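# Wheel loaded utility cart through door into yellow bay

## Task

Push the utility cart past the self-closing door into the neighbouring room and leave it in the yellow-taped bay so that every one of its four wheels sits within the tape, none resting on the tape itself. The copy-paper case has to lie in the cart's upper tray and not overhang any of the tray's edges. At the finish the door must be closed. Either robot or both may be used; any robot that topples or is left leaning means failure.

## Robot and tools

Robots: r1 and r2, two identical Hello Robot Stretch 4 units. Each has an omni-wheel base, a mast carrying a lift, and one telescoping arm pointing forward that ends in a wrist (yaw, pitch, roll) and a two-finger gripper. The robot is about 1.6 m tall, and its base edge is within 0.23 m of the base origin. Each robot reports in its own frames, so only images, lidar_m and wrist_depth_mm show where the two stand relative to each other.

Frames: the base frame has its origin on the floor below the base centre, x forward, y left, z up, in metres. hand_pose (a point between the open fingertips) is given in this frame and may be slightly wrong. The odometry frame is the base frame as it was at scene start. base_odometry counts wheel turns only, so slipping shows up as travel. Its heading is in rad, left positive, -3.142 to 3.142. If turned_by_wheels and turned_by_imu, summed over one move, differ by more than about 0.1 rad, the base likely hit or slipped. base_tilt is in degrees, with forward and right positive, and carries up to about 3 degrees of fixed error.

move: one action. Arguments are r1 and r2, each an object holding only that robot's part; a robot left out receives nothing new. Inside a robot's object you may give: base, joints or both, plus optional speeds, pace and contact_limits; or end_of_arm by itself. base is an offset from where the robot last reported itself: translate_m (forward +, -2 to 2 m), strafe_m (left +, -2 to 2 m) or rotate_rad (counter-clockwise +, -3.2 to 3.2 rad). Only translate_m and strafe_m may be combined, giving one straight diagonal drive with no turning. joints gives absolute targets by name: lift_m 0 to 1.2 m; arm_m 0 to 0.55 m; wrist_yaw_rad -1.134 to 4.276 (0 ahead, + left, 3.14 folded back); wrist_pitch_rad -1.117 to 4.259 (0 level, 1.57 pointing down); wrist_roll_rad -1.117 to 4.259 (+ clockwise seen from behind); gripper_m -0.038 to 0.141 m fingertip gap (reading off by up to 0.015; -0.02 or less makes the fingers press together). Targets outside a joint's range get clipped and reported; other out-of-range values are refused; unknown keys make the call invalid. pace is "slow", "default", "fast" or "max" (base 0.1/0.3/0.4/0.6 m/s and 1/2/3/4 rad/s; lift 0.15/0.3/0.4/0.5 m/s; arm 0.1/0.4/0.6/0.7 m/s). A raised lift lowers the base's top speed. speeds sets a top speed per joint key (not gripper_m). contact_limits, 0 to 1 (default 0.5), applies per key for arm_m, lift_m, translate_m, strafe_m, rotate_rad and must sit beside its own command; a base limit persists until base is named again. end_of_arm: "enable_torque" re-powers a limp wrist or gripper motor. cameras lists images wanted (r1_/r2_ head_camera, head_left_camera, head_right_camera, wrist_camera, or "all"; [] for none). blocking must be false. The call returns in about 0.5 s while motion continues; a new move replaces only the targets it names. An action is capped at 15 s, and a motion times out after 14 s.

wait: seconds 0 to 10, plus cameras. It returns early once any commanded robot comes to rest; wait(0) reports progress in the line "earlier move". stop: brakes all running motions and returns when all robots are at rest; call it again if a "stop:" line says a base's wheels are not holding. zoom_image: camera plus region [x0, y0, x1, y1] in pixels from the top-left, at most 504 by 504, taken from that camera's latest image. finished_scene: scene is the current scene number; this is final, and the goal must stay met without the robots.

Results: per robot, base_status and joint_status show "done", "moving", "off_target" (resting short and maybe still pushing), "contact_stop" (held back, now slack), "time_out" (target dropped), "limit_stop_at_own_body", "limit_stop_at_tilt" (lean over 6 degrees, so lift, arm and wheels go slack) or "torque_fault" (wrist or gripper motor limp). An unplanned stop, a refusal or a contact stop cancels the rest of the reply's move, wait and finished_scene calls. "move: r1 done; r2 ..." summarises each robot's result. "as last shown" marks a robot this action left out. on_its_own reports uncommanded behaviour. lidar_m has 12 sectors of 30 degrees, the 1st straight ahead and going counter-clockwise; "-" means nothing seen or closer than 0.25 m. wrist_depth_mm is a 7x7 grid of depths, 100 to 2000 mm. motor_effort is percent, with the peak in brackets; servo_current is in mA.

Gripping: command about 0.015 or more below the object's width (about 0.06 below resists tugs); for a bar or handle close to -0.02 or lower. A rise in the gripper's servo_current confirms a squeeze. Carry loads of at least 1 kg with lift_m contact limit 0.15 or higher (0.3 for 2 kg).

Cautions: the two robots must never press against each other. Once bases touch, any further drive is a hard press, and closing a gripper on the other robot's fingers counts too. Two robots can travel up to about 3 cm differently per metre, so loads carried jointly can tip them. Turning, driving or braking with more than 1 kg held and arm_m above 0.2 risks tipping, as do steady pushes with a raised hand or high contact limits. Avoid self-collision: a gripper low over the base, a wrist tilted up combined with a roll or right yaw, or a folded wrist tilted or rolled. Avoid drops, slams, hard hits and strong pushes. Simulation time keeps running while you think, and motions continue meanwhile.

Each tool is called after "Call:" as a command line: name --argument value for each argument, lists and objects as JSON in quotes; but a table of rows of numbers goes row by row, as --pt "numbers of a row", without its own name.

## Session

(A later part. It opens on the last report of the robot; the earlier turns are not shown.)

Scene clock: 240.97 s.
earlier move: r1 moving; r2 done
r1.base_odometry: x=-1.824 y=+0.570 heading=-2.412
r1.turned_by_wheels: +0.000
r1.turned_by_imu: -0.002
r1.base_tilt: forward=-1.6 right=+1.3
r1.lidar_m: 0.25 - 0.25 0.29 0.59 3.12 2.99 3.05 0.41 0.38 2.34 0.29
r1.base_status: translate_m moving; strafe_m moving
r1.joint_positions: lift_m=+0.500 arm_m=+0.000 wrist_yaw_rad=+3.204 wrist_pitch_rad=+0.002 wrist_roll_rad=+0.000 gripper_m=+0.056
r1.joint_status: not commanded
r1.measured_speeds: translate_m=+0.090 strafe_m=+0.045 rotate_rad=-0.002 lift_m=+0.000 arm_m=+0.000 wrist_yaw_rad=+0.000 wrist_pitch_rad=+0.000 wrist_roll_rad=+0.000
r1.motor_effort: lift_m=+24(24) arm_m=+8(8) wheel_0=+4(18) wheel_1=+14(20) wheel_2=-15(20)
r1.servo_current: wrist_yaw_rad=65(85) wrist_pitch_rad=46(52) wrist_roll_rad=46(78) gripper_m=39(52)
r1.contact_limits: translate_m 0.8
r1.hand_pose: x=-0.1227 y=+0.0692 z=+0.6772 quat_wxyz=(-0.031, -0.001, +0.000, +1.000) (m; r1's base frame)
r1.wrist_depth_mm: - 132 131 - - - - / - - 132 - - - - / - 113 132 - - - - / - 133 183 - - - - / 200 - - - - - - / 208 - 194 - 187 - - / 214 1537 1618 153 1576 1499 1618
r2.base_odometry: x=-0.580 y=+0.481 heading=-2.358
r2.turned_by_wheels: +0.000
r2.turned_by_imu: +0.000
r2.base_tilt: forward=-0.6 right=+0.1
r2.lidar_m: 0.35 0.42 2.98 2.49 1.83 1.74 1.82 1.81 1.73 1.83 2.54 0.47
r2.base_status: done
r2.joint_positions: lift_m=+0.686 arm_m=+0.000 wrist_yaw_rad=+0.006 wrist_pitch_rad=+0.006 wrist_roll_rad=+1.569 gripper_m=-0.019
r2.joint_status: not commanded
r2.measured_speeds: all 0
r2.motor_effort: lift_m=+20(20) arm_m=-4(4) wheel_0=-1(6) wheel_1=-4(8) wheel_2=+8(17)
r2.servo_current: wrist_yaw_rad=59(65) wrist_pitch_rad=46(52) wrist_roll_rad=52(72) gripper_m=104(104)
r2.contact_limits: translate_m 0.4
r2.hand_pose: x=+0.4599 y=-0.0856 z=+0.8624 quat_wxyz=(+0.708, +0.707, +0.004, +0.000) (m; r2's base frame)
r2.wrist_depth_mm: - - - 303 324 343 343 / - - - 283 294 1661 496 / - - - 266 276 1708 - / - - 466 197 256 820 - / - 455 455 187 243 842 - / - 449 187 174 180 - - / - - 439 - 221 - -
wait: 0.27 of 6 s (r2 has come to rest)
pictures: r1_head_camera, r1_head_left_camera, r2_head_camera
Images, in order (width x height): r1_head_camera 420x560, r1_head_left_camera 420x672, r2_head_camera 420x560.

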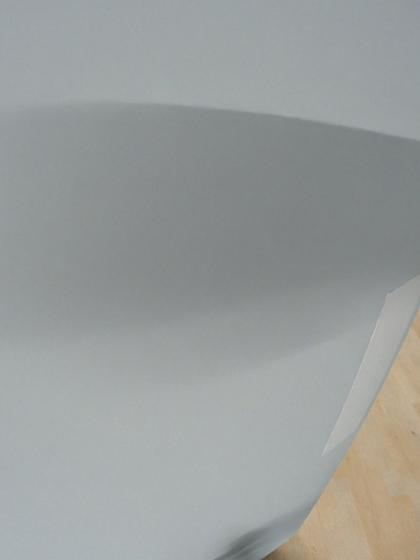

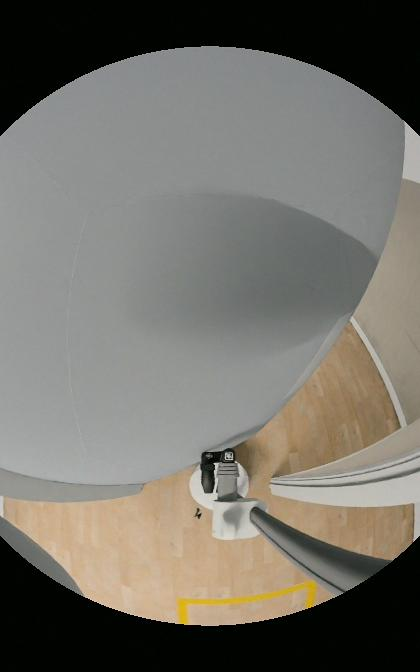

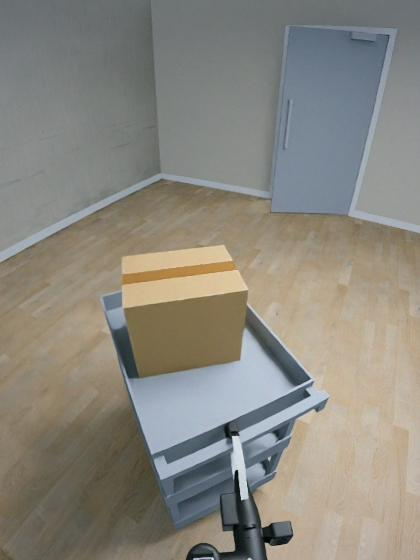

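Call:
move --r2 '{"base":{"strafe_m":-0.4},"pace":"slow","contact_limits":{"strafe_m":0.4}}' --blocking false --cameras '[]'

Call:
wait --seconds 8 --cameras '["r1_head_left_camera","r2_head_camera"]'

Scene clock: 253.97 s.
earlier move: r1 done
move: r2 moving
r1.base_odometry: x=-1.912 y=+0.349 heading=-2.412
r1.turned_by_wheels: +0.001
r1.turned_by_imu: +0.006
r1.base_tilt: forward=-1.6 right=+1.3
r1.lidar_m: 0.27 0.25 - 0.25 0.29 3.34 3.21 3.29 0.53 0.85 2.44 3.20
r1.base_status: done
r1.joint_positions: lift_m=+0.500 arm_m=+0.000 wrist_yaw_rad=+3.196 wrist_pitch_rad=+0.002 wrist_roll_rad=+0.000 gripper_m=+0.056
r1.joint_status: not commanded
r1.measured_speeds: all 0
r1.motor_effort: lift_m=+24(24) arm_m=+5(5) wheel_0=+5(6) wheel_1=+12(12) wheel_2=-7(8)
r1.servo_current: wrist_yaw_rad=46(72) wrist_pitch_rad=39(46) wrist_roll_rad=39(52) gripper_m=39(46)
r1.contact_limits: translate_m 0.8
r1.hand_pose: x=-0.1219 y=+0.0715 z=+0.6772 quat_wxyz=(-0.027, -0.001, +0.000, +1.000) (m; r1's base frame)
r1.wrist_depth_mm: - 132 132 - - - - / - 116 133 - - - - / - 114 138 - - - - / - 133 185 - - - - / 205 - - - - - - / 213 - 193 - 187 - - / 216 1499 1464 143 1618 1499 1618
r2.base_odometry: x=-0.590 y=+0.491 heading=-2.357
r2.turned_by_wheels: +0.001
r2.turned_by_imu: +0.002
r2.base_tilt: forward=-0.6 right=+0.1
r2.lidar_m: 0.32 0.39 3.00 2.49 1.80 1.77 1.85 1.79 1.70 1.81 2.50 0.45
r2.base_status: strafe_m moving
r2.joint_positions: lift_m=+0.686 arm_m=+0.000 wrist_yaw_rad=+0.009 wrist_pitch_rad=+0.006 wrist_roll_rad=+1.569 gripper_m=-0.019
r2.joint_status: not commanded
r2.measured_speeds: translate_m=+0.000 strafe_m=-0.056 rotate_rad=+0.001 lift_m=+0.000 arm_m=+0.000 wrist_yaw_rad=+0.005 wrist_pitch_rad=+0.000 wrist_roll_rad=+0.000
r2.motor_effort: lift_m=+20(20) arm_m=-4(4) wheel_0=+14(17) wheel_1=-7(8) wheel_2=+1(6)
r2.servo_current: wrist_yaw_rad=65(65) wrist_pitch_rad=46(52) wrist_roll_rad=39(59) gripper_m=91(98)
r2.contact_limits: strafe_m 0.4
r2.hand_pose: x=+0.4601 y=-0.0849 z=+0.8624 quat_wxyz=(+0.708, +0.707, +0.005, +0.001) (m; r2's base frame)
r2.wrist_depth_mm: - - - 301 325 342 340 / - - - 282 294 1661 500 / - - - 266 276 1661 - / - - 466 198 256 820 - / - 455 459 186 244 842 - / - 449 189 176 180 - - / - - 436 - 223 - -
pictures: none
No camera images: "cameras" was empty.

Scene clock: 258.60 s.
earlier move: r2 done
r1.base_odometry: x=-1.912 y=+0.349 heading=-2.412
r1.turned_by_wheels: +0.000
r1.turned_by_imu: +0.000
r1.base_tilt: forward=-1.6 right=+1.2
r1.lidar_m: 0.26 0.25 - 0.25 0.33 3.33 3.22 3.27 0.56 0.83 2.44 3.22
r1.base_status: done
r1.joint_positions: lift_m=+0.500 arm_m=+0.000 wrist_yaw_rad=+3.196 wrist_pitch_rad=+0.002 wrist_roll_rad=+0.000 gripper_m=+0.056
r1.joint_status: not commanded
r1.measured_speeds: all 0
r1.motor_effort: lift_m=+23(24) arm_m=+4(5) wheel_0=+5(6) wheel_1=+12(12) wheel_2=-8(8)
r1.servo_current: wrist_yaw_rad=59(78) wrist_pitch_rad=46(52) wrist_roll_rad=52(65) gripper_m=46(46)
r1.contact_limits: translate_m 0.8
r1.hand_pose: x=-0.1219 y=+0.0715 z=+0.6772 quat_wxyz=(-0.027, -0.001, +0.000, +1.000) (m; r1's base frame)
r1.wrist_depth_mm: - 133 133 - - - - / - 116 133 - - - - / - 114 138 - - - - / - 134 185 - - - - / 204 - - - - - - / 213 - 193 - 187 - - / 216 1499 1464 143 1537 1464 1618
r2.base_odometry: x=-0.863 y=+0.764 heading=-2.357
r2.turned_by_wheels: +0.001
r2.turned_by_imu: +0.004
r2.base_tilt: forward=-0.7 right=+0.0
r2.lidar_m: 0.26 0.30 0.67 2.76 2.05 1.97 1.98 1.45 1.39 1.47 1.99 0.61
r2.base_status: done
r2.joint_positions: lift_m=+0.686 arm_m=+0.000 wrist_yaw_rad=+0.018 wrist_pitch_rad=+0.006 wrist_roll_rad=+1.569 gripper_m=-0.019
r2.joint_status: not commanded
r2.measured_speeds: all 0
r2.motor_effort: lift_m=+20(20) arm_m=-4(5) wheel_0=+13(18) wheel_1=+0(8) wheel_2=+3(6)
r2.servo_current: wrist_yaw_rad=98(111) wrist_pitch_rad=46(52) wrist_roll_rad=46(59) gripper_m=91(104)
r2.contact_limits: strafe_m 0.4
r2.hand_pose: x=+0.4608 y=-0.0823 z=+0.8624 quat_wxyz=(+0.708, +0.707, +0.008, +0.004) (m; r2's base frame)
r2.wrist_depth_mm: - - - - - 1661 1160 / - - - - - 1708 1160 / - - - 404 - 1708 1182 / - - - 351 427 1464 433 / - - - 215 307 1661 500 / - - - 168 180 1576 - / - - 410 - 204 - -
wait: 4.63 of 8 s (r2 has come to rest)
pictures: r1_head_left_camera, r2_head_camera
Images, in order (width x height): r1_head_left_camera 420x672, r2_head_camera 420x560.

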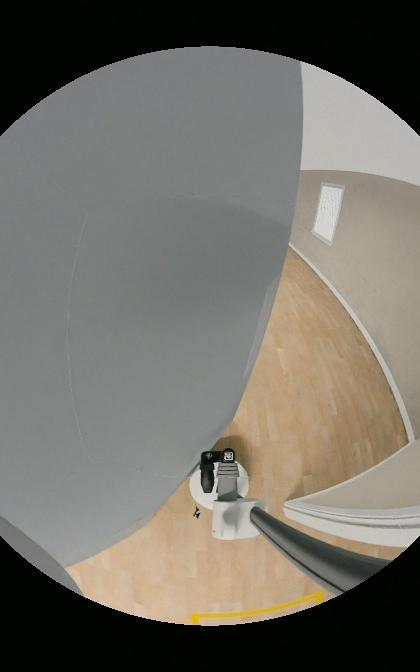

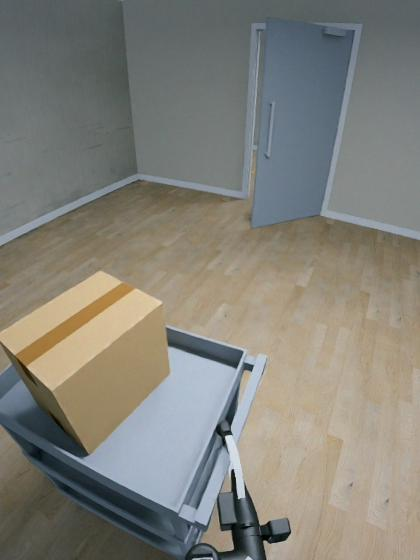

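Call:
move --r2 '{"base":{"rotate_rad":0.6},"pace":"slow","contact_limits":{"rotate_rad":0.4}}' --r1 '{"base":{"translate_m":0.6,"strafe_m":0.38},"pace":"slow","contact_limits":{"translate_m":0.8}}' --blocking false --cameras '[]'

Call:
wait --seconds 6 --cameras '["r1_head_left_camera","r2_head_camera"]'

Scene clock: 263.50 s.
move: r1 moving; r2 moving
r1.base_odometry: x=-1.916 y=+0.335 heading=-2.412
r1.turned_by_wheels: +0.000
r1.turned_by_imu: +0.000
r1.base_tilt: forward=-1.6 right=+1.3
r1.lidar_m: 0.29 0.25 - 0.25 0.30 3.34 3.24 3.28 0.56 0.87 2.44 3.25
r1.base_status: translate_m moving; strafe_m moving
r1.joint_positions: lift_m=+0.500 arm_m=+0.000 wrist_yaw_rad=+3.196 wrist_pitch_rad=+0.002 wrist_roll_rad=+0.000 gripper_m=+0.056
r1.joint_status: not commanded
r1.measured_speeds: translate_m=+0.049 strafe_m=+0.030 rotate_rad=-0.002 lift_m=+0.000 arm_m=+0.000 wrist_yaw_rad=+0.000 wrist_pitch_rad=+0.000 wrist_roll_rad=+0.000
r1.motor_effort: lift_m=+24(24) arm_m=+4(5) wheel_0=-3(6) wheel_1=+18(20) wheel_2=-13(14)
r1.servo_current: wrist_yaw_rad=26(59) wrist_pitch_rad=39(52) wrist_roll_rad=46(52) gripper_m=39(46)
r1.contact_limits: translate_m 0.8
r1.hand_pose: x=-0.1219 y=+0.0715 z=+0.6772 quat_wxyz=(-0.027, -0.001, +0.000, +1.000) (m; r1's base frame)
r1.wrist_depth_mm: - 133 132 - - - - / - 116 133 - - - - / - 114 138 - - - - / - 134 185 - - - - / 204 - - - - - - / 213 - 194 - 187 - - / 217 1499 1464 143 1618 1464 1618
r2.base_odometry: x=-0.863 y=+0.764 heading=-2.233
r2.turned_by_wheels: +0.124
r2.turned_by_imu: +0.120
r2.base_tilt: forward=-0.7 right=+0.1
r2.lidar_m: 0.27 0.32 3.31 2.49 1.98 1.96 1.73 1.39 1.37 1.54 2.33 0.52
r2.base_status: rotate_rad moving
r2.joint_positions: lift_m=+0.686 arm_m=+0.000 wrist_yaw_rad=-0.001 wrist_pitch_rad=+0.006 wrist_roll_rad=+1.569 gripper_m=-0.019
r2.joint_status: not commanded
r2.measured_speeds: translate_m=-0.001 strafe_m=-0.001 rotate_rad=+0.483 lift_m=+0.000 arm_m=+0.000 wrist_yaw_rad=-0.091 wrist_pitch_rad=+0.000 wrist_roll_rad=+0.000
r2.motor_effort: lift_m=+20(20) arm_m=-4(4) wheel_0=-4(11) wheel_1=-7(8) wheel_2=-13(13)
r2.servo_current: wrist_yaw_rad=52(111) wrist_pitch_rad=46(52) wrist_roll_rad=52(52) gripper_m=85(91)
r2.contact_limits: rotate_rad 0.4
r2.hand_pose: x=+0.4592 y=-0.0877 z=+0.8624 quat_wxyz=(+0.708, +0.707, +0.002, -0.002) (m; r2's base frame)
r2.wrist_depth_mm: - - - - - 1661 1160 / - - - - - 1661 1160 / - - - 389 - 1430 436 / - - - 248 424 1576 480 / - - - 190 283 1708 530 / - - 189 154 180 627 - / - - 418 - 196 - -
pictures: none
No camera images: "cameras" was empty.

Scene clock: 264.83 s.
earlier move: r1 moving; r2 done
r1.base_odometry: x=-1.951 y=+0.215 heading=-2.412
r1.turned_by_wheels: +0.000
r1.turned_by_imu: +0.001
r1.base_tilt: forward=-1.6 right=+1.3
r1.lidar_m: 0.35 0.25 - 0.25 0.25 0.50 3.34 3.41 0.70 1.19 2.48 3.34
r1.base_status: translate_m moving; strafe_m moving
r1.joint_positions: lift_m=+0.500 arm_m=+0.000 wrist_yaw_rad=+3.196 wrist_pitch_rad=+0.002 wrist_roll_rad=+0.000 gripper_m=+0.056
r1.joint_status: not commanded
r1.measured_speeds: translate_m=+0.085 strafe_m=+0.054 rotate_rad=+0.006 lift_m=+0.000 arm_m=+0.000 wrist_yaw_rad=+0.000 wrist_pitch_rad=+0.000 wrist_roll_rad=+0.000
r1.motor_effort: lift_m=+24(24) arm_m=+4(5) wheel_0=-6(15) wheel_1=+15(20) wheel_2=-9(14)
r1.servo_current: wrist_yaw_rad=52(65) wrist_pitch_rad=46(52) wrist_roll_rad=39(59) gripper_m=39(46)
r1.contact_limits: translate_m 0.8
r1.hand_pose: x=-0.1219 y=+0.0715 z=+0.6772 quat_wxyz=(-0.027, -0.001, +0.000, +1.000) (m; r1's base frame)
r1.wrist_depth_mm: - 132 133 - - - 559 / - 116 133 - - - 569 / - 114 138 - - - 525 / - 134 185 - - - 530 / 205 - - - - - 530 / 213 - 193 - 187 - 530 / 216 1537 1430 143 1576 1464 574
r2.base_odometry: x=-0.863 y=+0.764 heading=-1.759
r2.turned_by_wheels: +0.475
r2.turned_by_imu: +0.418
r2.base_tilt: forward=-0.7 right=+0.0
r2.lidar_m: 0.35 0.42 2.73 2.03 1.97 1.94 1.43 1.37 1.48 2.07 3.04 0.47
r2.base_status: done
r2.joint_positions: lift_m=+0.686 arm_m=+0.000 wrist_yaw_rad=-0.007 wrist_pitch_rad=+0.006 wrist_roll_rad=+1.569 gripper_m=-0.019
r2.joint_status: not commanded
r2.measured_speeds: all 0
r2.motor_effort: lift_m=+20(20) arm_m=+3(4) wheel_0=-9(20) wheel_1=-5(11) wheel_2=-9(27)
r2.servo_current: wrist_yaw_rad=65(143) wrist_pitch_rad=39(52) wrist_roll_rad=46(52) gripper_m=72(91)
r2.contact_limits: rotate_rad 0.4
r2.hand_pose: x=+0.4587 y=-0.0894 z=+0.8624 quat_wxyz=(+0.708, +0.707, +0.000, -0.004) (m; r2's base frame)
r2.wrist_depth_mm: - - - 290 309 330 330 / - - - 216 283 1661 1182 / - - - 203 268 1808 - / - - 455 190 252 820 - / - 452 445 183 239 842 - / - 445 187 172 180 - - / - 442 436 - 220 - -
wait: 1.33 of 6 s (r2 has come to rest)
pictures: r1_head_left_camera, r2_head_camera
Images, in order (width x height): r1_head_left_camera 420x672, r2_head_camera 420x560.

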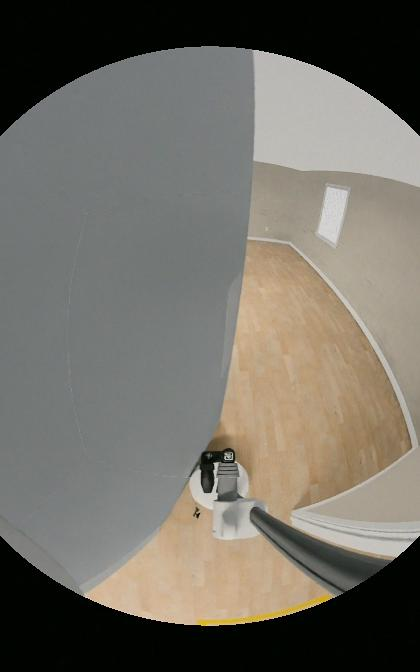

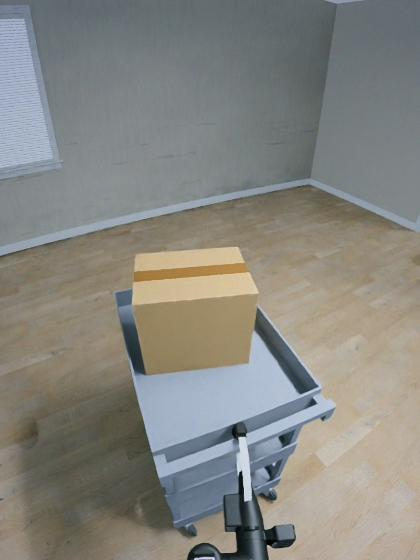

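Call:
move --r2 '{"base":{"strafe_m":-0.4},"pace":"slow","contact_limits":{"strafe_m":0.4}}' --blocking false --cameras '[]'

Call:
wait --seconds 7 --cameras '[]'

Call:
move --r2 '{"base":{"rotate_rad":0.6},"pace":"slow","contact_limits":{"rotate_rad":0.4}}' --blocking false --cameras '[]'

Call:
wait --seconds 4 --cameras '["r1_head_left_camera","r2_head_camera"]'

Scene clock: 280.97 s.
earlier move: r1 done
move: r2 moving
r1.base_odometry: x=-2.106 y=-0.334 heading=-2.412
r1.turned_by_wheels: +0.000
r1.turned_by_imu: +0.003
r1.base_tilt: forward=-1.6 right=+1.3
r1.lidar_m: 2.34 2.83 0.25 - 0.25 0.25 0.52 1.25 1.23 2.73 2.80 3.69
r1.base_status: done
r1.joint_positions: lift_m=+0.500 arm_m=+0.000 wrist_yaw_rad=+3.196 wrist_pitch_rad=+0.002 wrist_roll_rad=+0.000 gripper_m=+0.056
r1.joint_status: not commanded
r1.measured_speeds: all 0
r1.motor_effort: lift_m=+24(24) arm_m=+4(5) wheel_0=-6(6) wheel_1=+6(7) wheel_2=-1(1)
r1.servo_current: wrist_yaw_rad=52(65) wrist_pitch_rad=39(52) wrist_roll_rad=52(52) gripper_m=46(46)
r1.contact_limits: translate_m 0.8
r1.hand_pose: x=-0.1219 y=+0.0715 z=+0.6772 quat_wxyz=(-0.027, -0.001, +0.000, +1.000) (m; r1's base frame)
r1.wrist_depth_mm: - 133 132 - 402 240 183 / - 111 133 - 410 242 185 / - 114 139 - 415 245 187 / - 134 186 - 384 247 187 / 205 - - - 389 247 188 / 213 - 193 - 190 247 189 / 217 1537 1499 143 355 208 189
r2.base_odometry: x=-0.877 y=+0.767 heading=-1.759
r2.turned_by_wheels: +0.000
r2.turned_by_imu: +0.002
r2.base_tilt: forward=-0.7 right=+0.1
r2.lidar_m: 0.35 0.33 2.73 2.07 1.99 1.91 1.42 1.36 1.46 2.04 2.83 0.46
r2.base_status: strafe_m moving
r2.joint_positions: lift_m=+0.686 arm_m=+0.000 wrist_yaw_rad=-0.003 wrist_pitch_rad=+0.006 wrist_roll_rad=+1.569 gripper_m=-0.019
r2.joint_status: not commanded
r2.measured_speeds: translate_m=+0.000 strafe_m=-0.055 rotate_rad=+0.001 lift_m=+0.000 arm_m=+0.000 wrist_yaw_rad=+0.006 wrist_pitch_rad=+0.000 wrist_roll_rad=+0.000
r2.motor_effort: lift_m=+20(20) arm_m=-2(3) wheel_0=+6(9) wheel_1=-6(10) wheel_2=+1(6)
r2.servo_current: wrist_yaw_rad=46(65) wrist_pitch_rad=46(52) wrist_roll_rad=46(59) gripper_m=78(78)
r2.contact_limits: strafe_m 0.4
r2.hand_pose: x=+0.4590 y=-0.0882 z=+0.8624 quat_wxyz=(+0.708, +0.707, +0.001, -0.003) (m; r2's base frame)
r2.wrist_depth_mm: - - - 225 300 329 329 / - - - 211 281 1618 1160 / - - - 202 263 1808 - / - - 459 190 252 831 - / - 452 449 183 241 831 - / - 445 186 174 179 - - / - 439 439 - 220 - -
pictures: none
No camera images: "cameras" was empty.

Scene clock: 285.63 s.
earlier move: r2 done
r1.base_odometry: x=-2.106 y=-0.334 heading=-2.412
r1.turned_by_wheels: +0.000
r1.turned_by_imu: +0.000
r1.base_tilt: forward=-1.6 right=+1.3
r1.lidar_m: 2.14 2.42 0.25 - 0.25 0.26 0.54 1.26 1.21 2.73 2.80 3.71
r1.base_status: done
r1.joint_positions: lift_m=+0.500 arm_m=+0.000 wrist_yaw_rad=+3.196 wrist_pitch_rad=+0.002 wrist_roll_rad=+0.000 gripper_m=+0.056
r1.joint_status: not commanded
r1.measured_speeds: all 0
r1.motor_effort: lift_m=+24(24) arm_m=+5(5) wheel_0=-6(6) wheel_1=+7(7) wheel_2=-1(1)
r1.servo_current: wrist_yaw_rad=39(72) wrist_pitch_rad=39(52) wrist_roll_rad=46(72) gripper_m=39(46)
r1.contact_limits: translate_m 0.8
r1.hand_pose: x=-0.1219 y=+0.0715 z=+0.6772 quat_wxyz=(-0.027, -0.001, +0.000, +1.000) (m; r1's base frame)
r1.wrist_depth_mm: - 132 133 - 402 239 183 / - 112 133 - 415 242 185 / - 114 139 - 418 244 186 / - 134 186 - 387 245 187 / 205 - - - 387 248 189 / 213 - 193 - 190 248 188 / 217 1537 1537 143 355 209 189
r2.base_odometry: x=-1.255 y=+0.839 heading=-1.758
r2.turned_by_wheels: +0.000
r2.turned_by_imu: +0.006
r2.base_tilt: forward=-0.7 right=+0.0
r2.lidar_m: 0.25 0.29 3.15 2.40 2.31 1.65 1.26 1.20 1.29 1.83 2.50 0.48
r2.base_status: done
r2.joint_positions: lift_m=+0.686 arm_m=+0.000 wrist_yaw_rad=+0.011 wrist_pitch_rad=+0.006 wrist_roll_rad=+1.569 gripper_m=-0.019
r2.joint_status: not commanded
r2.measured_speeds: all 0
r2.motor_effort: lift_m=+20(20) arm_m=-4(4) wheel_0=+9(17) wheel_1=-4(10) wheel_2=+3(6)
r2.servo_current: wrist_yaw_rad=72(78) wrist_pitch_rad=46(52) wrist_roll_rad=46(59) gripper_m=65(85)
r2.contact_limits: strafe_m 0.4
r2.hand_pose: x=+0.4602 y=-0.0843 z=+0.8624 quat_wxyz=(+0.708, +0.707, +0.006, +0.002) (m; r2's base frame)
r2.wrist_depth_mm: - - - - - 1708 1160 / - - - 375 - 1708 1160 / - - - 375 404 404 407 / - - - 236 319 1708 480 / - - - 193 265 1708 544 / - - - 163 180 668 - / - 415 402 - 208 - -
wait: 4.67 of 7 s (r2 has come to rest)
pictures: none
No camera images: "cameras" was empty.

Scene clock: 286.13 s.
move: r2 moving
r1: as last shown
r1.base_tilt: forward=-1.6 right=+1.2
r1.lidar_m: 2.16 2.46 0.25 - 0.25 0.25 0.51 1.27 1.20 2.70 2.79 3.72
r1.motor_effort: lift_m=+24(24) arm_m=+4(5) wheel_0=-5(6) wheel_1=+6(7) wheel_2=-1(1)
r1.servo_current: wrist_yaw_rad=52(65) wrist_pitch_rad=46(46) wrist_roll_rad=52(72) gripper_m=39(46)
r1.contact_limits: translate_m 0.8
r1.wrist_depth_mm: - 133 133 - 407 239 183 / - 112 133 - 410 241 185 / - 114 139 - 415 243 186 / - 134 186 - 384 245 187 / 205 - - - 389 247 189 / 214 - 194 - 191 248 189 / 217 1499 1537 143 359 209 188
r2.base_odometry: x=-1.255 y=+0.839 heading=-1.635
r2.turned_by_wheels: +0.123
r2.turned_by_imu: +0.118
r2.base_tilt: forward=-0.7 right=+0.1
r2.lidar_m: 0.25 0.37 2.90 2.37 2.33 1.52 1.19 1.19 1.36 2.13 2.52 0.51
r2.base_status: rotate_rad moving
r2.joint_positions: lift_m=+0.686 arm_m=+0.000 wrist_yaw_rad=-0.015 wrist_pitch_rad=+0.006 wrist_roll_rad=+1.569 gripper_m=-0.019
r2.joint_status: not commanded
r2.measured_speeds: translate_m=-0.001 strafe_m=+0.000 rotate_rad=+0.479 lift_m=+0.000 arm_m=+0.000 wrist_yaw_rad=-0.081 wrist_pitch_rad=+0.000 wrist_roll_rad=+0.000
r2.motor_effort: lift_m=+20(20) arm_m=-3(3) wheel_0=-14(14) wheel_1=-8(10) wheel_2=-19(19)
r2.servo_current: wrist_yaw_rad=85(85) wrist_pitch_rad=46(52) wrist_roll_rad=39(65) gripper_m=78(78)
r2.contact_limits: rotate_rad 0.4
r2.hand_pose: x=+0.4579 y=-0.0918 z=+0.8624 quat_wxyz=(+0.708, +0.707, -0.003, -0.007) (m; r2's base frame)
r2.wrist_depth_mm: - - - - - 1661 1138 / - - - 362 - 1708 1160 / - - - 340 389 402 404 / - - - 215 306 1708 492 / - - - 183 254 1863 - / - - 187 157 179 691 - / - 421 418 - 202 - -
pictures: none
No camera images: "cameras" was empty.

Scene clock: 287.47 s.
earlier move: r2 done
r1.base_odometry: x=-2.106 y=-0.334 heading=-2.412
r1.turned_by_wheels: +0.000
r1.turned_by_imu: +0.000
r1.base_tilt: forward=-1.6 right=+1.3
r1.lidar_m: 2.31 2.50 0.25 - 0.25 0.25 0.52 1.29 1.19 2.73 2.79 3.71
r1.base_status: not commanded
r1.joint_positions: lift_m=+0.500 arm_m=+0.000 wrist_yaw_rad=+3.196 wrist_pitch_rad=+0.002 wrist_roll_rad=+0.000 gripper_m=+0.056
r1.joint_status: not commanded
r1.measured_speeds: all 0
r1.motor_effort: lift_m=+23(24) arm_m=+4(5) wheel_0=-6(6) wheel_1=+7(7) wheel_2=-1(1)
r1.servo_current: wrist_yaw_rad=46(65) wrist_pitch_rad=46(52) wrist_roll_rad=59(72) gripper_m=39(46)
r1.contact_limits: translate_m 0.8
r1.hand_pose: x=-0.1219 y=+0.0715 z=+0.6772 quat_wxyz=(-0.027, -0.001, +0.000, +1.000) (m; r1's base frame)
r1.wrist_depth_mm: - 133 132 - 402 240 183 / - 112 133 - 413 241 185 / - 114 138 - 413 243 186 / - 135 186 - 384 246 187 / 206 - - - 389 247 189 / 213 - 193 - 190 248 188 / 217 1537 1537 143 359 208 189
r2.base_odometry: x=-1.255 y=+0.839 heading=-1.160
r2.turned_by_wheels: +0.476
r2.turned_by_imu: +0.427
r2.base_tilt: forward=-0.7 right=+0.0
r2.lidar_m: 0.39 0.40 2.41 2.35 1.62 1.24 1.20 1.32 1.90 2.52 2.59 0.44
r2.base_status: done
r2.joint_positions: lift_m=+0.686 arm_m=+0.000 wrist_yaw_rad=-0.008 wrist_pitch_rad=+0.006 wrist_roll_rad=+1.569 gripper_m=-0.019
r2.joint_status: not commanded
r2.measured_speeds: all 0
r2.motor_effort: lift_m=+20(20) arm_m=+4(4) wheel_0=-6(21) wheel_1=-5(11) wheel_2=-8(28)
r2.servo_current: wrist_yaw_rad=46(143) wrist_pitch_rad=39(52) wrist_roll_rad=46(65) gripper_m=78(78)
r2.contact_limits: rotate_rad 0.4
r2.hand_pose: x=+0.4586 y=-0.0897 z=+0.8624 quat_wxyz=(+0.708, +0.707, -0.001, -0.005) (m; r2's base frame)
r2.wrist_depth_mm: - - - 169 228 1661 1182 / - - - 170 229 759 - / - 445 427 171 230 831 - / - 452 445 232 232 842 - / - 469 462 174 235 831 - / - - 187 174 180 - - / - - 500 - 236 - 530
wait: 1.33 of 4 s (r2 has come to rest)
pictures: r1_head_left_camera, r2_head_camera
Images, in order (width x height): r1_head_left_camera 420x672, r2_head_camera 420x560.

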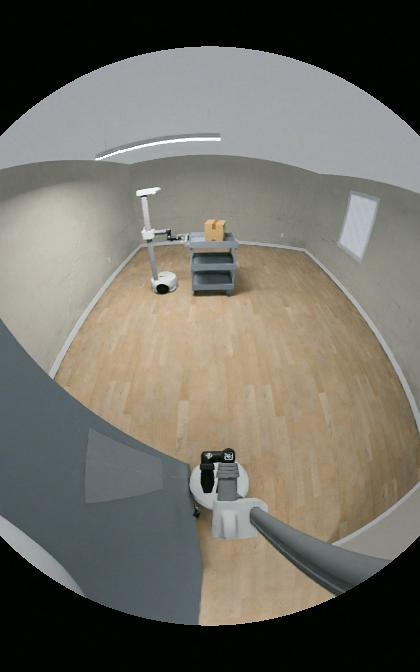

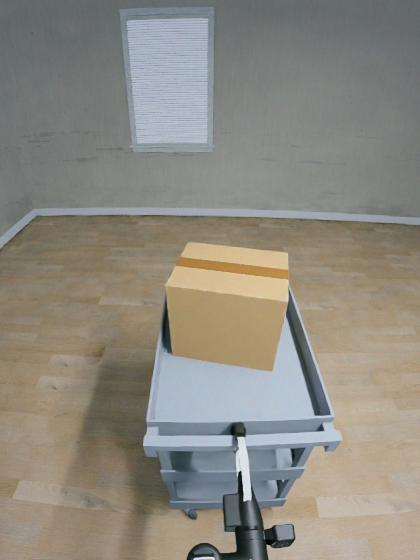

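Call:
move --r2 '{"base":{"strafe_m":-0.4},"pace":"slow","contact_limits":{"strafe_m":0.4}}' --blocking false --cameras '[]'

Call:
wait --seconds 7 --cameras '[]'

Call:
move --r2 '{"base":{"rotate_rad":0.6},"pace":"slow","contact_limits":{"rotate_rad":0.4}}' --blocking false --cameras '[]'

Call:
wait --seconds 4 --cameras '["r1_head_left_camera","r2_head_camera"]'

Scene clock: 305.30 s.
move: r2 moving
r1: as last shown
r1.lidar_m: 2.30 2.49 0.25 - 0.25 0.25 0.52 1.27 1.18 2.73 2.81 3.73
r1.motor_effort: lift_m=+24(24) arm_m=+4(5) wheel_0=-5(6) wheel_1=+7(7) wheel_2=-1(1)
r1.servo_current: wrist_yaw_rad=46(59) wrist_pitch_rad=39(46) wrist_roll_rad=46(59) gripper_m=39(46)
r1.contact_limits: translate_m 0.8
r1.wrist_depth_mm: - 133 133 - 407 240 182 / - 112 133 - 410 242 184 / - 114 138 - 415 244 186 / - 134 186 - 389 246 187 / 205 - - - 387 247 188 / 213 - 195 - 191 248 188 / 217 1499 1576 143 357 208 189
r2.base_odometry: x=-1.268 y=+0.833 heading=-1.159
r2.turned_by_wheels: +0.000
r2.turned_by_imu: +0.001
r2.base_tilt: forward=-0.6 right=+0.1
r2.lidar_m: 0.38 0.43 2.39 2.35 1.61 1.25 1.21 1.29 1.90 2.49 2.57 0.43
r2.base_status: strafe_m moving
r2.joint_positions: lift_m=+0.686 arm_m=+0.000 wrist_yaw_rad=-0.003 wrist_pitch_rad=+0.006 wrist_roll_rad=+1.569 gripper_m=-0.019
r2.joint_status: not commanded
r2.measured_speeds: translate_m=+0.000 strafe_m=-0.055 rotate_rad=+0.001 lift_m=+0.000 arm_m=+0.000 wrist_yaw_rad=+0.004 wrist_pitch_rad=+0.000 wrist_roll_rad=+0.000
r2.motor_effort: lift_m=+20(20) arm_m=+4(4) wheel_0=+9(9) wheel_1=-7(10) wheel_2=-1(6)
r2.servo_current: wrist_yaw_rad=59(65) wrist_pitch_rad=46(52) wrist_roll_rad=52(52) gripper_m=72(72)
r2.contact_limits: strafe_m 0.4
r2.hand_pose: x=+0.4590 y=-0.0883 z=+0.8624 quat_wxyz=(+0.708, +0.707, +0.001, -0.003) (m; r2's base frame)
r2.wrist_depth_mm: - - - 168 228 1661 1138 / - - - 169 229 1661 - / - 455 430 171 231 831 - / - 449 442 231 232 831 - / - 473 462 173 233 831 - / - - 186 174 180 - - / - - 496 - 236 - 525
pictures: none
No camera images: "cameras" was empty.

Scene clock: 309.93 s.
earlier move: r2 done
r1.base_odometry: x=-2.106 y=-0.334 heading=-2.412
r1.turned_by_wheels: +0.000
r1.turned_by_imu: +0.000
r1.base_tilt: forward=-1.6 right=+1.3
r1.lidar_m: 1.98 2.13 0.25 - 0.25 0.25 0.54 1.26 1.22 2.73 2.81 3.72
r1.base_status: not commanded
r1.joint_positions: lift_m=+0.500 arm_m=+0.000 wrist_yaw_rad=+3.196 wrist_pitch_rad=+0.002 wrist_roll_rad=+0.000 gripper_m=+0.056
r1.joint_status: not commanded
r1.measured_speeds: all 0
r1.motor_effort: lift_m=+24(24) arm_m=+4(5) wheel_0=-6(6) wheel_1=+7(7) wheel_2=-1(1)
r1.servo_current: wrist_yaw_rad=59(72) wrist_pitch_rad=39(52) wrist_roll_rad=39(65) gripper_m=46(52)
r1.contact_limits: translate_m 0.8
r1.hand_pose: x=-0.1219 y=+0.0715 z=+0.6772 quat_wxyz=(-0.027, -0.001, +0.000, +1.000) (m; r1's base frame)
r1.wrist_depth_mm: - 133 132 - 404 241 184 / - 112 133 - 410 242 185 / - 114 138 - 415 245 186 / - 134 186 - 384 246 187 / 205 - - - 389 246 189 / 213 - 193 - 191 248 189 / 217 1499 1537 143 357 209 188
r2.base_odometry: x=-1.622 y=+0.679 heading=-1.159
r2.turned_by_wheels: +0.000
r2.turned_by_imu: +0.003
r2.base_tilt: forward=-0.6 right=+0.1
r2.lidar_m: 0.32 0.31 2.82 2.73 1.64 1.27 1.23 1.34 1.96 2.12 2.17 0.45
r2.base_status: done
r2.joint_positions: lift_m=+0.686 arm_m=+0.000 wrist_yaw_rad=+0.005 wrist_pitch_rad=+0.006 wrist_roll_rad=+1.569 gripper_m=-0.019
r2.joint_status: not commanded
r2.measured_speeds: all 0
r2.motor_effort: lift_m=+20(20) arm_m=+4(4) wheel_0=+6(15) wheel_1=-4(10) wheel_2=+0(6)
r2.servo_current: wrist_yaw_rad=46(65) wrist_pitch_rad=39(52) wrist_roll_rad=46(65) gripper_m=72(85)
r2.contact_limits: strafe_m 0.4
r2.hand_pose: x=+0.4597 y=-0.0860 z=+0.8624 quat_wxyz=(+0.708, +0.707, +0.004, +0.000) (m; r2's base frame)
r2.wrist_depth_mm: - - - 296 - 1708 1138 / - - - 315 345 353 353 / - - - 229 303 1756 496 / - - - 205 271 1708 - / - - 455 191 247 759 - / - 445 186 173 181 - - / - 415 413 - 215 - -
wait: 4.63 of 7 s (r2 has come to rest)
pictures: none
No camera images: "cameras" was empty.

Scene clock: 310.43 s.
move: r2 moving
r1: as last shown
r1.lidar_m: 1.98 2.12 0.25 - 0.25 0.25 0.51 1.26 1.20 2.72 2.80 3.70
r1.motor_effort: lift_m=+24(24) arm_m=+5(5) wheel_0=-5(6) wheel_1=+6(7) wheel_2=-1(1)
r1.servo_current: wrist_yaw_rad=46(59) wrist_pitch_rad=52(52) wrist_roll_rad=52(52) gripper_m=39(46)
r1.contact_limits: translate_m 0.8
r1.wrist_depth_mm: - 132 132 - 404 239 183 / - 112 133 - 413 241 185 / - 114 139 - 418 245 186 / - 134 186 - 387 245 187 / 205 - - - 389 246 189 / 213 - 194 - 191 246 189 / 217 1499 1537 143 357 208 189
r2.base_odometry: x=-1.622 y=+0.679 heading=-1.036
r2.turned_by_wheels: +0.123
r2.turned_by_imu: +0.118
r2.base_tilt: forward=-0.8 right=+0.1
r2.lidar_m: 0.31 0.37 2.75 2.73 1.52 1.23 1.24 1.39 2.26 2.11 3.49 0.47
r2.base_status: rotate_rad moving
r2.joint_positions: lift_m=+0.686 arm_m=+0.000 wrist_yaw_rad=-0.017 wrist_pitch_rad=+0.006 wrist_roll_rad=+1.569 gripper_m=-0.019
r2.joint_status: not commanded
r2.measured_speeds: translate_m=-0.002 strafe_m=+0.001 rotate_rad=+0.491 lift_m=+0.000 arm_m=+0.000 wrist_yaw_rad=-0.041 wrist_pitch_rad=+0.000 wrist_roll_rad=+0.000
r2.motor_effort: lift_m=+20(20) arm_m=+4(4) wheel_0=-12(17) wheel_1=-8(10) wheel_2=-20(20)
r2.servo_current: wrist_yaw_rad=91(91) wrist_pitch_rad=52(52) wrist_roll_rad=46(52) gripper_m=78(78)
r2.contact_limits: rotate_rad 0.4
r2.hand_pose: x=+0.4578 y=-0.0923 z=+0.8624 quat_wxyz=(+0.708, +0.707, -0.004, -0.008) (m; r2's base frame)
r2.wrist_depth_mm: - - - 283 - 1576 1098 / - - - 241 332 351 353 / - - - 219 290 1756 496 / - - - 200 262 1863 - / - - 452 185 242 842 - / - 442 187 170 179 - - / - 418 418 - 213 - -
pictures: none
No camera images: "cameras" was empty.

Scene clock: 311.77 s.
earlier move: r2 done
r1.base_odometry: x=-2.106 y=-0.334 heading=-2.412
r1.turned_by_wheels: +0.000
r1.turned_by_imu: +0.000
r1.base_tilt: forward=-1.6 right=+1.3
r1.lidar_m: 2.18 2.11 0.25 - 0.25 0.25 0.52 1.27 1.22 2.73 2.82 3.72
r1.base_status: not commanded
r1.joint_positions: lift_m=+0.500 arm_m=+0.000 wrist_yaw_rad=+3.196 wrist_pitch_rad=+0.002 wrist_roll_rad=+0.000 gripper_m=+0.056
r1.joint_status: not commanded
r1.measured_speeds: all 0
r1.motor_effort: lift_m=+24(24) arm_m=+5(5) wheel_0=-6(6) wheel_1=+6(7) wheel_2=-1(1)
r1.servo_current: wrist_yaw_rad=59(59) wrist_pitch_rad=46(52) wrist_roll_rad=39(59) gripper_m=46(46)
r1.contact_limits: translate_m 0.8
r1.hand_pose: x=-0.1219 y=+0.0715 z=+0.6772 quat_wxyz=(-0.027, -0.001, +0.000, +1.000) (m; r1's base frame)
r1.wrist_depth_mm: - 133 132 - 404 240 183 / - 112 133 - 413 241 185 / - 114 138 - 418 244 186 / - 134 186 - 387 245 187 / 204 - - - 389 247 188 / 213 - 194 - 191 248 189 / 217 1537 1537 143 357 209 188
r2.base_odometry: x=-1.622 y=+0.679 heading=-0.560
r2.turned_by_wheels: +0.476
r2.turned_by_imu: +0.458
r2.base_tilt: forward=-0.7 right=+0.1
r2.lidar_m: 0.44 2.76 2.71 1.53 1.25 1.25 1.39 2.12 2.13 2.26 3.52 0.38
r2.base_status: done
r2.joint_positions: lift_m=+0.686 arm_m=+0.000 wrist_yaw_rad=-0.003 wrist_pitch_rad=+0.006 wrist_roll_rad=+1.569 gripper_m=-0.019
r2.joint_status: not commanded
r2.measured_speeds: all 0
r2.motor_effort: lift_m=+20(20) arm_m=-4(4) wheel_0=-4(17) wheel_1=-4(10) wheel_2=-4(24)
r2.servo_current: wrist_yaw_rad=46(111) wrist_pitch_rad=39(52) wrist_roll_rad=46(59) gripper_m=78(85)
r2.contact_limits: rotate_rad 0.4
r2.hand_pose: x=+0.4590 y=-0.0883 z=+0.8624 quat_wxyz=(+0.708, +0.707, +0.001, -0.003) (m; r2's base frame)
r2.wrist_depth_mm: - 436 433 123 178 - - / - 377 379 128 187 - - / - 424 418 137 199 - - / - 488 466 146 215 - - / - - 525 157 229 1921 - / - - 186 173 181 1576 496 / - - - - - 1708 1205
wait: 1.33 of 4 s (r2 has come to rest)
pictures: r1_head_left_camera, r2_head_camera
Images, in order (width x height): r1_head_left_camera 420x672, r2_head_camera 420x560.

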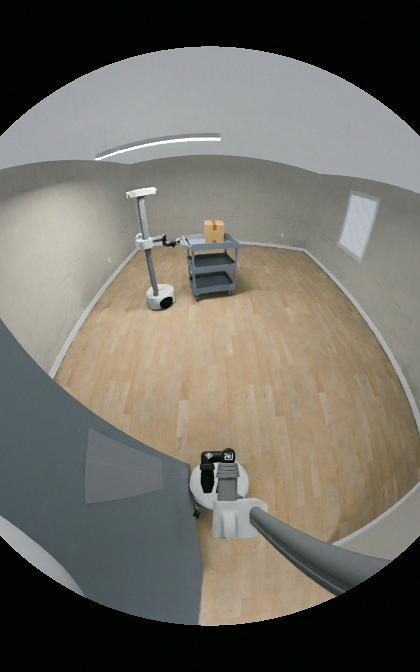

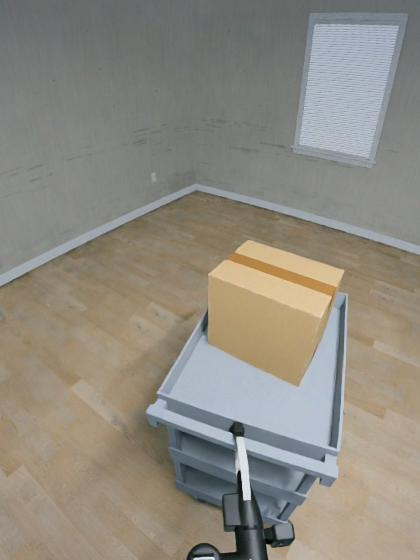

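Call:
move --r2 '{"base":{"strafe_m":-0.55},"pace":"slow","contact_limits":{"strafe_m":0.4}}' --blocking false --cameras '[]'

Call:
wait --seconds 8 --cameras '["r2_head_camera","r1_head_left_camera"]'

Scene clock: 316.27 s.
move: r2 moving
r1: as last shown
r1.lidar_m: 2.18 2.13 0.25 - 0.25 0.25 0.50 1.26 1.19 2.74 2.82 3.73
r1.motor_effort: lift_m=+24(24) arm_m=+4(5) wheel_0=-6(6) wheel_1=+7(7) wheel_2=-1(1)
r1.servo_current: wrist_yaw_rad=52(65) wrist_pitch_rad=39(46) wrist_roll_rad=46(65) gripper_m=46(46)
r1.contact_limits: translate_m 0.8
r1.wrist_depth_mm: - 133 133 - 404 241 183 / - 112 133 - 413 241 185 / - 114 139 - 415 243 187 / - 134 186 - 384 246 187 / 205 - - - 387 248 189 / 213 - 194 - 191 248 188 / 217 1537 1537 143 357 208 189
r2.base_odometry: x=-1.629 y=+0.667 heading=-0.560
r2.turned_by_wheels: +0.001
r2.turned_by_imu: +0.001
r2.base_tilt: forward=-0.6 right=+0.1
r2.lidar_m: 0.42 0.53 2.74 1.58 1.25 1.24 1.38 2.13 2.11 2.22 3.54 0.38
r2.base_status: strafe_m moving
r2.joint_positions: lift_m=+0.686 arm_m=+0.000 wrist_yaw_rad=+0.001 wrist_pitch_rad=+0.006 wrist_roll_rad=+1.569 gripper_m=-0.019
r2.joint_status: not commanded
r2.measured_speeds: translate_m=-0.001 strafe_m=-0.056 rotate_rad=+0.004 lift_m=+0.000 arm_m=+0.000 wrist_yaw_rad=+0.020 wrist_pitch_rad=+0.000 wrist_roll_rad=+0.000
r2.motor_effort: lift_m=+20(20) arm_m=-4(4) wheel_0=+9(13) wheel_1=-6(9) wheel_2=-1(4)
r2.servo_current: wrist_yaw_rad=33(52) wrist_pitch_rad=39(52) wrist_roll_rad=33(59) gripper_m=72(78)
r2.contact_limits: strafe_m 0.4
r2.hand_pose: x=+0.4594 y=-0.0872 z=+0.8624 quat_wxyz=(+0.708, +0.707, +0.002, -0.002) (m; r2's base frame)
r2.wrist_depth_mm: - 424 418 118 172 - - / - 377 377 125 184 - - / - 424 415 134 196 - - / - 488 469 143 213 - - / - - 530 154 226 1808 - / - - 186 170 180 1618 496 / - - - - - 1661 1182
pictures: none
No camera images: "cameras" was empty.

Scene clock: 322.40 s.
earlier move: r2 done
r1.base_odometry: x=-2.106 y=-0.334 heading=-2.412
r1.turned_by_wheels: +0.000
r1.turned_by_imu: +0.000
r1.base_tilt: forward=-1.6 right=+1.2
r1.lidar_m: 1.65 1.61 0.25 - 0.25 0.25 0.51 1.26 1.20 2.72 2.80 3.71
r1.base_status: not commanded
r1.joint_positions: lift_m=+0.500 arm_m=+0.000 wrist_yaw_rad=+3.196 wrist_pitch_rad=+0.002 wrist_roll_rad=+0.000 gripper_m=+0.056
r1.joint_status: not commanded
r1.measured_speeds: all 0
r1.motor_effort: lift_m=+23(24) arm_m=+4(5) wheel_0=-5(6) wheel_1=+7(7) wheel_2=-1(1)
r1.servo_current: wrist_yaw_rad=59(78) wrist_pitch_rad=33(52) wrist_roll_rad=59(72) gripper_m=33(46)
r1.contact_limits: translate_m 0.8
r1.hand_pose: x=-0.1219 y=+0.0715 z=+0.6772 quat_wxyz=(-0.027, -0.001, +0.000, +1.000) (m; r1's base frame)
r1.wrist_depth_mm: - 133 132 - 402 239 183 / - 112 133 - 407 242 185 / - 115 139 - 418 242 187 / - 134 187 - 384 246 187 / 206 - - - 387 247 189 / 213 - 194 - 191 247 189 / 217 1537 1576 143 355 208 188
r2.base_odometry: x=-1.914 y=+0.213 heading=-0.560
r2.turned_by_wheels: +0.000
r2.turned_by_imu: +0.004
r2.base_tilt: forward=-0.7 right=+0.1
r2.lidar_m: 0.32 0.31 3.14 2.00 1.57 1.58 1.75 2.67 1.62 2.96 3.20 0.47
r2.base_status: done
r2.joint_positions: lift_m=+0.686 arm_m=+0.000 wrist_yaw_rad=+0.006 wrist_pitch_rad=+0.006 wrist_roll_rad=+1.569 gripper_m=-0.019
r2.joint_status: not commanded
r2.measured_speeds: all 0
r2.motor_effort: lift_m=+20(20) arm_m=-4(4) wheel_0=+6(16) wheel_1=-5(9) wheel_2=+0(4)
r2.servo_current: wrist_yaw_rad=39(72) wrist_pitch_rad=46(52) wrist_roll_rad=52(65) gripper_m=72(78)
r2.contact_limits: strafe_m 0.4
r2.hand_pose: x=+0.4598 y=-0.0858 z=+0.8624 quat_wxyz=(+0.708, +0.707, +0.004, +0.000) (m; r2's base frame)
r2.wrist_depth_mm: - - - 252 - 1537 1098 / - - - 232 304 336 336 / - - - 211 282 1661 504 / - - - 200 259 1808 - / - - 449 187 244 842 - / - 442 186 174 181 - - / - 430 424 - 220 - -
wait: 6.13 of 8 s (r2 has come to rest)
pictures: r1_head_left_camera, r2_head_camera
Images, in order (width x height): r1_head_left_camera 420x672, r2_head_camera 420x560.

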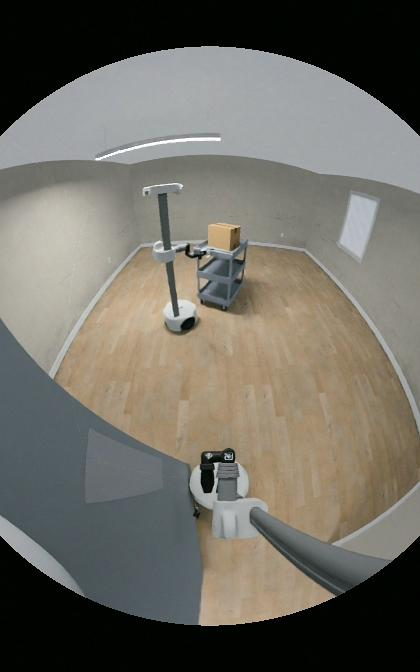

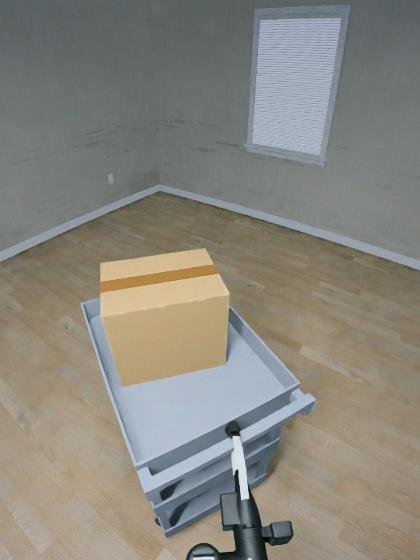

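Call:
move --r2 '{"base":{"rotate_rad":0.6},"pace":"slow","contact_limits":{"rotate_rad":0.4}}' --blocking false --cameras '[]'

Call:
wait --seconds 4 --cameras '["r2_head_camera"]'

Call:
move --r2 '{"base":{"strafe_m":-0.4},"pace":"slow","contact_limits":{"strafe_m":0.4}}' --blocking false --cameras '[]'

Call:
wait --seconds 7 --cameras '["r2_head_camera","r1_head_left_camera"]'

Scene clock: 339.17 s.
move: r2 moving
r1: as last shown
r1.base_tilt: forward=-1.5 right=+1.3
r1.lidar_m: 1.62 1.61 0.25 - 0.25 0.25 0.49 1.30 1.21 2.73 2.79 3.71
r1.motor_effort: lift_m=+23(24) arm_m=+4(5) wheel_0=-6(6) wheel_1=+7(7) wheel_2=-1(1)
r1.servo_current: wrist_yaw_rad=39(59) wrist_pitch_rad=46(46) wrist_roll_rad=59(72) gripper_m=39(46)
r1.contact_limits: translate_m 0.8
r1.wrist_depth_mm: - 133 132 - 402 240 183 / - 112 132 - 413 242 185 / - 114 139 - 415 244 187 / - 134 186 - 384 245 187 / 206 - - - 387 247 187 / 213 - 194 - 191 249 189 / 217 1576 1576 143 359 209 189
r2.base_odometry: x=-1.914 y=+0.213 heading=-0.437
r2.turned_by_wheels: +0.123
r2.turned_by_imu: +0.119
r2.base_tilt: forward=-0.7 right=+0.1
r2.lidar_m: 0.33 0.34 3.18 1.81 1.57 1.59 1.84 2.64 1.63 3.09 3.18 0.47
r2.base_status: rotate_rad moving
r2.joint_positions: lift_m=+0.686 arm_m=+0.000 wrist_yaw_rad=-0.016 wrist_pitch_rad=+0.006 wrist_roll_rad=+1.569 gripper_m=-0.019
r2.joint_status: not commanded
r2.measured_speeds: translate_m=+0.000 strafe_m=-0.001 rotate_rad=+0.487 lift_m=+0.000 arm_m=+0.000 wrist_yaw_rad=-0.036 wrist_pitch_rad=+0.000 wrist_roll_rad=+0.000
r2.motor_effort: lift_m=+20(20) arm_m=-3(4) wheel_0=-16(16) wheel_1=-9(10) wheel_2=-20(20)
r2.servo_current: wrist_yaw_rad=78(78) wrist_pitch_rad=46(52) wrist_roll_rad=46(52) gripper_m=72(78)
r2.contact_limits: rotate_rad 0.4
r2.hand_pose: x=+0.4579 y=-0.0919 z=+0.8624 quat_wxyz=(+0.708, +0.707, -0.004, -0.008) (m; r2's base frame)
r2.wrist_depth_mm: - - - 235 309 310 314 / - - - 218 287 1576 1160 / - - - 205 271 1661 504 / - - - 193 254 788 - / - 449 445 183 239 842 - / - 439 187 173 180 - - / - - 427 - 219 - -
pictures: none
No camera images: "cameras" was empty.

Scene clock: 340.50 s.
earlier move: r2 done
r1.base_odometry: x=-2.106 y=-0.334 heading=-2.412
r1.turned_by_wheels: +0.000
r1.turned_by_imu: +0.000
r1.base_tilt: forward=-1.6 right=+1.3
r1.lidar_m: 1.64 1.58 0.25 - 0.25 0.25 0.49 1.30 1.22 2.73 2.77 3.71
r1.base_status: not commanded
r1.joint_positions: lift_m=+0.500 arm_m=+0.000 wrist_yaw_rad=+3.196 wrist_pitch_rad=+0.002 wrist_roll_rad=+0.000 gripper_m=+0.056
r1.joint_status: not commanded
r1.measured_speeds: all 0
r1.motor_effort: lift_m=+24(24) arm_m=+4(5) wheel_0=-6(6) wheel_1=+7(7) wheel_2=-1(1)
r1.servo_current: wrist_yaw_rad=26(72) wrist_pitch_rad=46(46) wrist_roll_rad=52(72) gripper_m=39(46)
r1.contact_limits: translate_m 0.8
r1.hand_pose: x=-0.1219 y=+0.0715 z=+0.6772 quat_wxyz=(-0.027, -0.001, +0.000, +1.000) (m; r1's base frame)
r1.wrist_depth_mm: - 133 132 - 407 240 183 / - 112 133 - 410 241 185 / - 114 139 - 418 244 187 / - 134 186 - 384 246 187 / 205 - - - 389 248 189 / 213 - 193 - 191 248 189 / 217 1499 1537 143 359 208 188
r2.base_odometry: x=-1.914 y=+0.213 heading=+0.039
r2.turned_by_wheels: +0.475
r2.turned_by_imu: +0.460
r2.base_tilt: forward=-0.6 right=+0.0
r2.lidar_m: 0.43 3.16 1.88 1.59 1.59 1.81 2.65 1.62 3.00 3.16 3.18 0.36
r2.base_status: done
r2.joint_positions: lift_m=+0.686 arm_m=+0.000 wrist_yaw_rad=-0.004 wrist_pitch_rad=+0.006 wrist_roll_rad=+1.569 gripper_m=-0.019
r2.joint_status: not commanded
r2.measured_speeds: all 0
r2.motor_effort: lift_m=+20(20) arm_m=-3(4) wheel_0=-6(16) wheel_1=-6(10) wheel_2=-3(22)
r2.servo_current: wrist_yaw_rad=39(91) wrist_pitch_rad=46(52) wrist_roll_rad=52(59) gripper_m=78(78)
r2.contact_limits: rotate_rad 0.4
r2.hand_pose: x=+0.4589 y=-0.0886 z=+0.8624 quat_wxyz=(+0.708, +0.707, +0.001, -0.003) (m; r2's base frame)
r2.wrist_depth_mm: - 345 345 105 160 - - / - 377 379 116 173 - - / - 433 424 123 189 - - / - - 484 135 205 - - / - - - 151 227 1708 - / - - 186 169 181 1618 484 / - - - - - 1863 1182
wait: 1.33 of 4 s (r2 has come to rest)
pictures: r2_head_camera
Images, in order (width x height): r2_head_camera 420x560.

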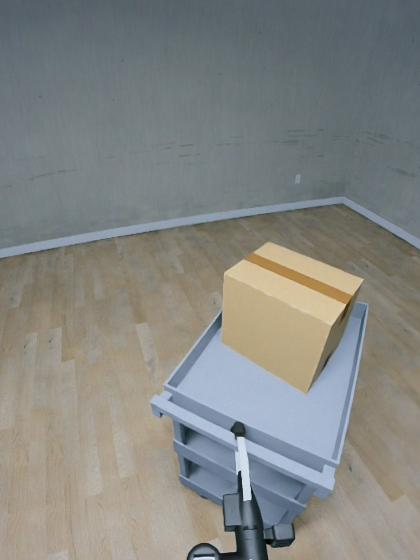

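Scene clock: 341.00 s.
move: r2 moving
r1: as last shown
r1.lidar_m: 1.61 1.59 0.25 - 0.25 0.25 0.52 1.26 1.20 2.73 2.81 3.72
r1.servo_current: wrist_yaw_rad=39(78) wrist_pitch_rad=46(46) wrist_roll_rad=65(65) gripper_m=39(46)
r1.contact_limits: translate_m 0.8
r1.wrist_depth_mm: - 133 133 - 404 240 183 / - 112 133 - 413 242 185 / - 114 139 - 415 244 186 / - 134 186 - 387 247 187 / 205 - - - 389 247 188 / 213 - 193 - 191 248 189 / 217 1499 1537 143 359 208 189
r2.base_odometry: x=-1.913 y=+0.199 heading=+0.039
r2.turned_by_wheels: +0.000
r2.turned_by_imu: +0.001
r2.base_tilt: forward=-0.7 right=+0.1
r2.lidar_m: 0.45 3.15 1.89 1.60 1.60 1.82 2.64 1.63 2.98 3.15 3.16 0.36
r2.base_status: strafe_m moving
r2.joint_positions: lift_m=+0.686 arm_m=+0.000 wrist_yaw_rad=+0.000 wrist_pitch_rad=+0.006 wrist_roll_rad=+1.569 gripper_m=-0.019
r2.joint_status: not commanded
r2.measured_speeds: translate_m=+0.000 strafe_m=-0.055 rotate_rad=+0.003 lift_m=+0.000 arm_m=+0.000 wrist_yaw_rad=+0.017 wrist_pitch_rad=+0.000 wrist_roll_rad=+0.000
r2.motor_effort: lift_m=+20(20) arm_m=-3(4) wheel_0=+8(9) wheel_1=-7(10) wheel_2=+0(2)
r2.servo_current: wrist_yaw_rad=52(65) wrist_pitch_rad=39(52) wrist_roll_rad=52(52) gripper_m=78(78)
r2.contact_limits: strafe_m 0.4
r2.hand_pose: x=+0.4593 y=-0.0875 z=+0.8624 quat_wxyz=(+0.708, +0.707, +0.002, -0.002) (m; r2's base frame)
r2.wrist_depth_mm: - 340 345 103 156 - - / - 373 373 110 170 - - / - 433 424 118 186 - - / - - 488 131 204 - - / - - - 148 225 1708 - / - - 186 166 181 1576 484 / - - - - - 1708 1205
pictures: none
No camera images: "cameras" was empty.

Scene clock: 345.63 s.
earlier move: r2 done
r1.base_odometry: x=-2.106 y=-0.334 heading=-2.412
r1.turned_by_wheels: +0.000
r1.turned_by_imu: +0.000
r1.base_tilt: forward=-1.6 right=+1.3
r1.lidar_m: 1.43 2.97 0.25 - 0.25 0.25 0.52 1.28 1.22 2.74 2.80 3.73
r1.base_status: not commanded
r1.joint_positions: lift_m=+0.500 arm_m=+0.000 wrist_yaw_rad=+3.196 wrist_pitch_rad=+0.002 wrist_roll_rad=+0.000 gripper_m=+0.056
r1.joint_status: not commanded
r1.measured_speeds: all 0
r1.motor_effort: lift_m=+24(24) arm_m=+4(5) wheel_0=-6(6) wheel_1=+6(7) wheel_2=-1(1)
r1.servo_current: wrist_yaw_rad=52(78) wrist_pitch_rad=52(52) wrist_roll_rad=65(78) gripper_m=39(52)
r1.contact_limits: translate_m 0.8
r1.hand_pose: x=-0.1219 y=+0.0715 z=+0.6772 quat_wxyz=(-0.027, -0.001, +0.000, +1.000) (m; r1's base frame)
r1.wrist_depth_mm: - 133 133 - 402 239 182 / - 112 133 - 410 242 185 / - 114 139 - 415 244 186 / - 134 185 - 387 246 187 / 205 - - - 389 247 188 / 214 - 194 - 191 248 189 / 217 1499 1537 143 359 208 188
r2.base_odometry: x=-1.898 y=-0.186 heading=+0.039
r2.turned_by_wheels: +0.000
r2.turned_by_imu: +0.002
r2.base_tilt: forward=-0.6 right=+0.1
r2.lidar_m: 0.38 0.43 2.33 1.97 1.96 2.23 1.52 1.45 2.86 2.80 2.77 0.43
r2.base_status: done
r2.joint_positions: lift_m=+0.686 arm_m=+0.000 wrist_yaw_rad=+0.006 wrist_pitch_rad=+0.006 wrist_roll_rad=+1.569 gripper_m=-0.019
r2.joint_status: not commanded
r2.measured_speeds: all 0
r2.motor_effort: lift_m=+20(20) arm_m=-3(4) wheel_0=+5(20) wheel_1=-3(10) wheel_2=+0(2)
r2.servo_current: wrist_yaw_rad=59(72) wrist_pitch_rad=46(52) wrist_roll_rad=59(59) gripper_m=78(85)
r2.contact_limits: strafe_m 0.4
r2.hand_pose: x=+0.4598 y=-0.0856 z=+0.8624 quat_wxyz=(+0.708, +0.707, +0.004, +0.000) (m; r2's base frame)
r2.wrist_depth_mm: - - - 160 217 1618 1160 / - - - 163 221 750 - / - 424 424 166 225 - - / - 449 439 228 229 831 - / - 477 462 171 232 - - / - - 186 175 180 - - / - - - - - - 508
wait: 4.63 of 7 s (r2 has come to rest)
pictures: r1_head_left_camera, r2_head_camera
Images, in order (width x height): r1_head_left_camera 420x672, r2_head_camera 420x560.

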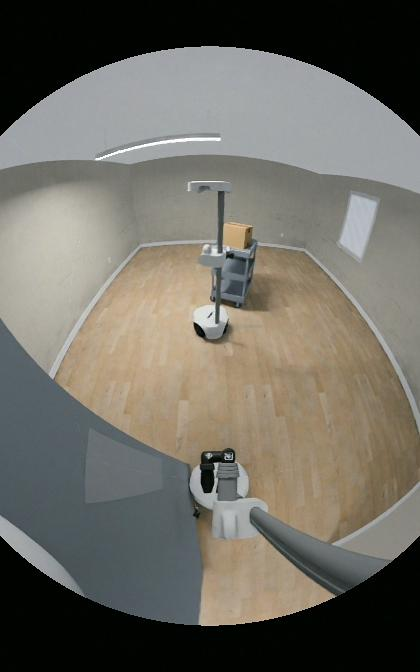

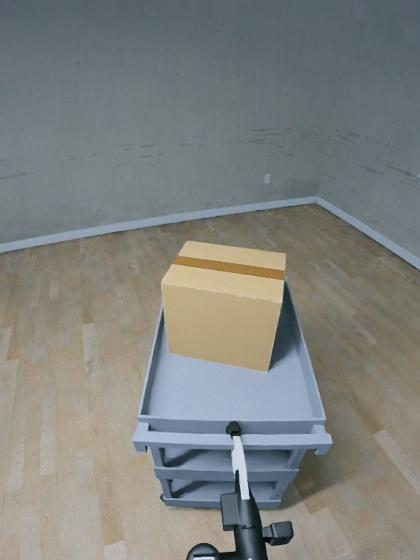

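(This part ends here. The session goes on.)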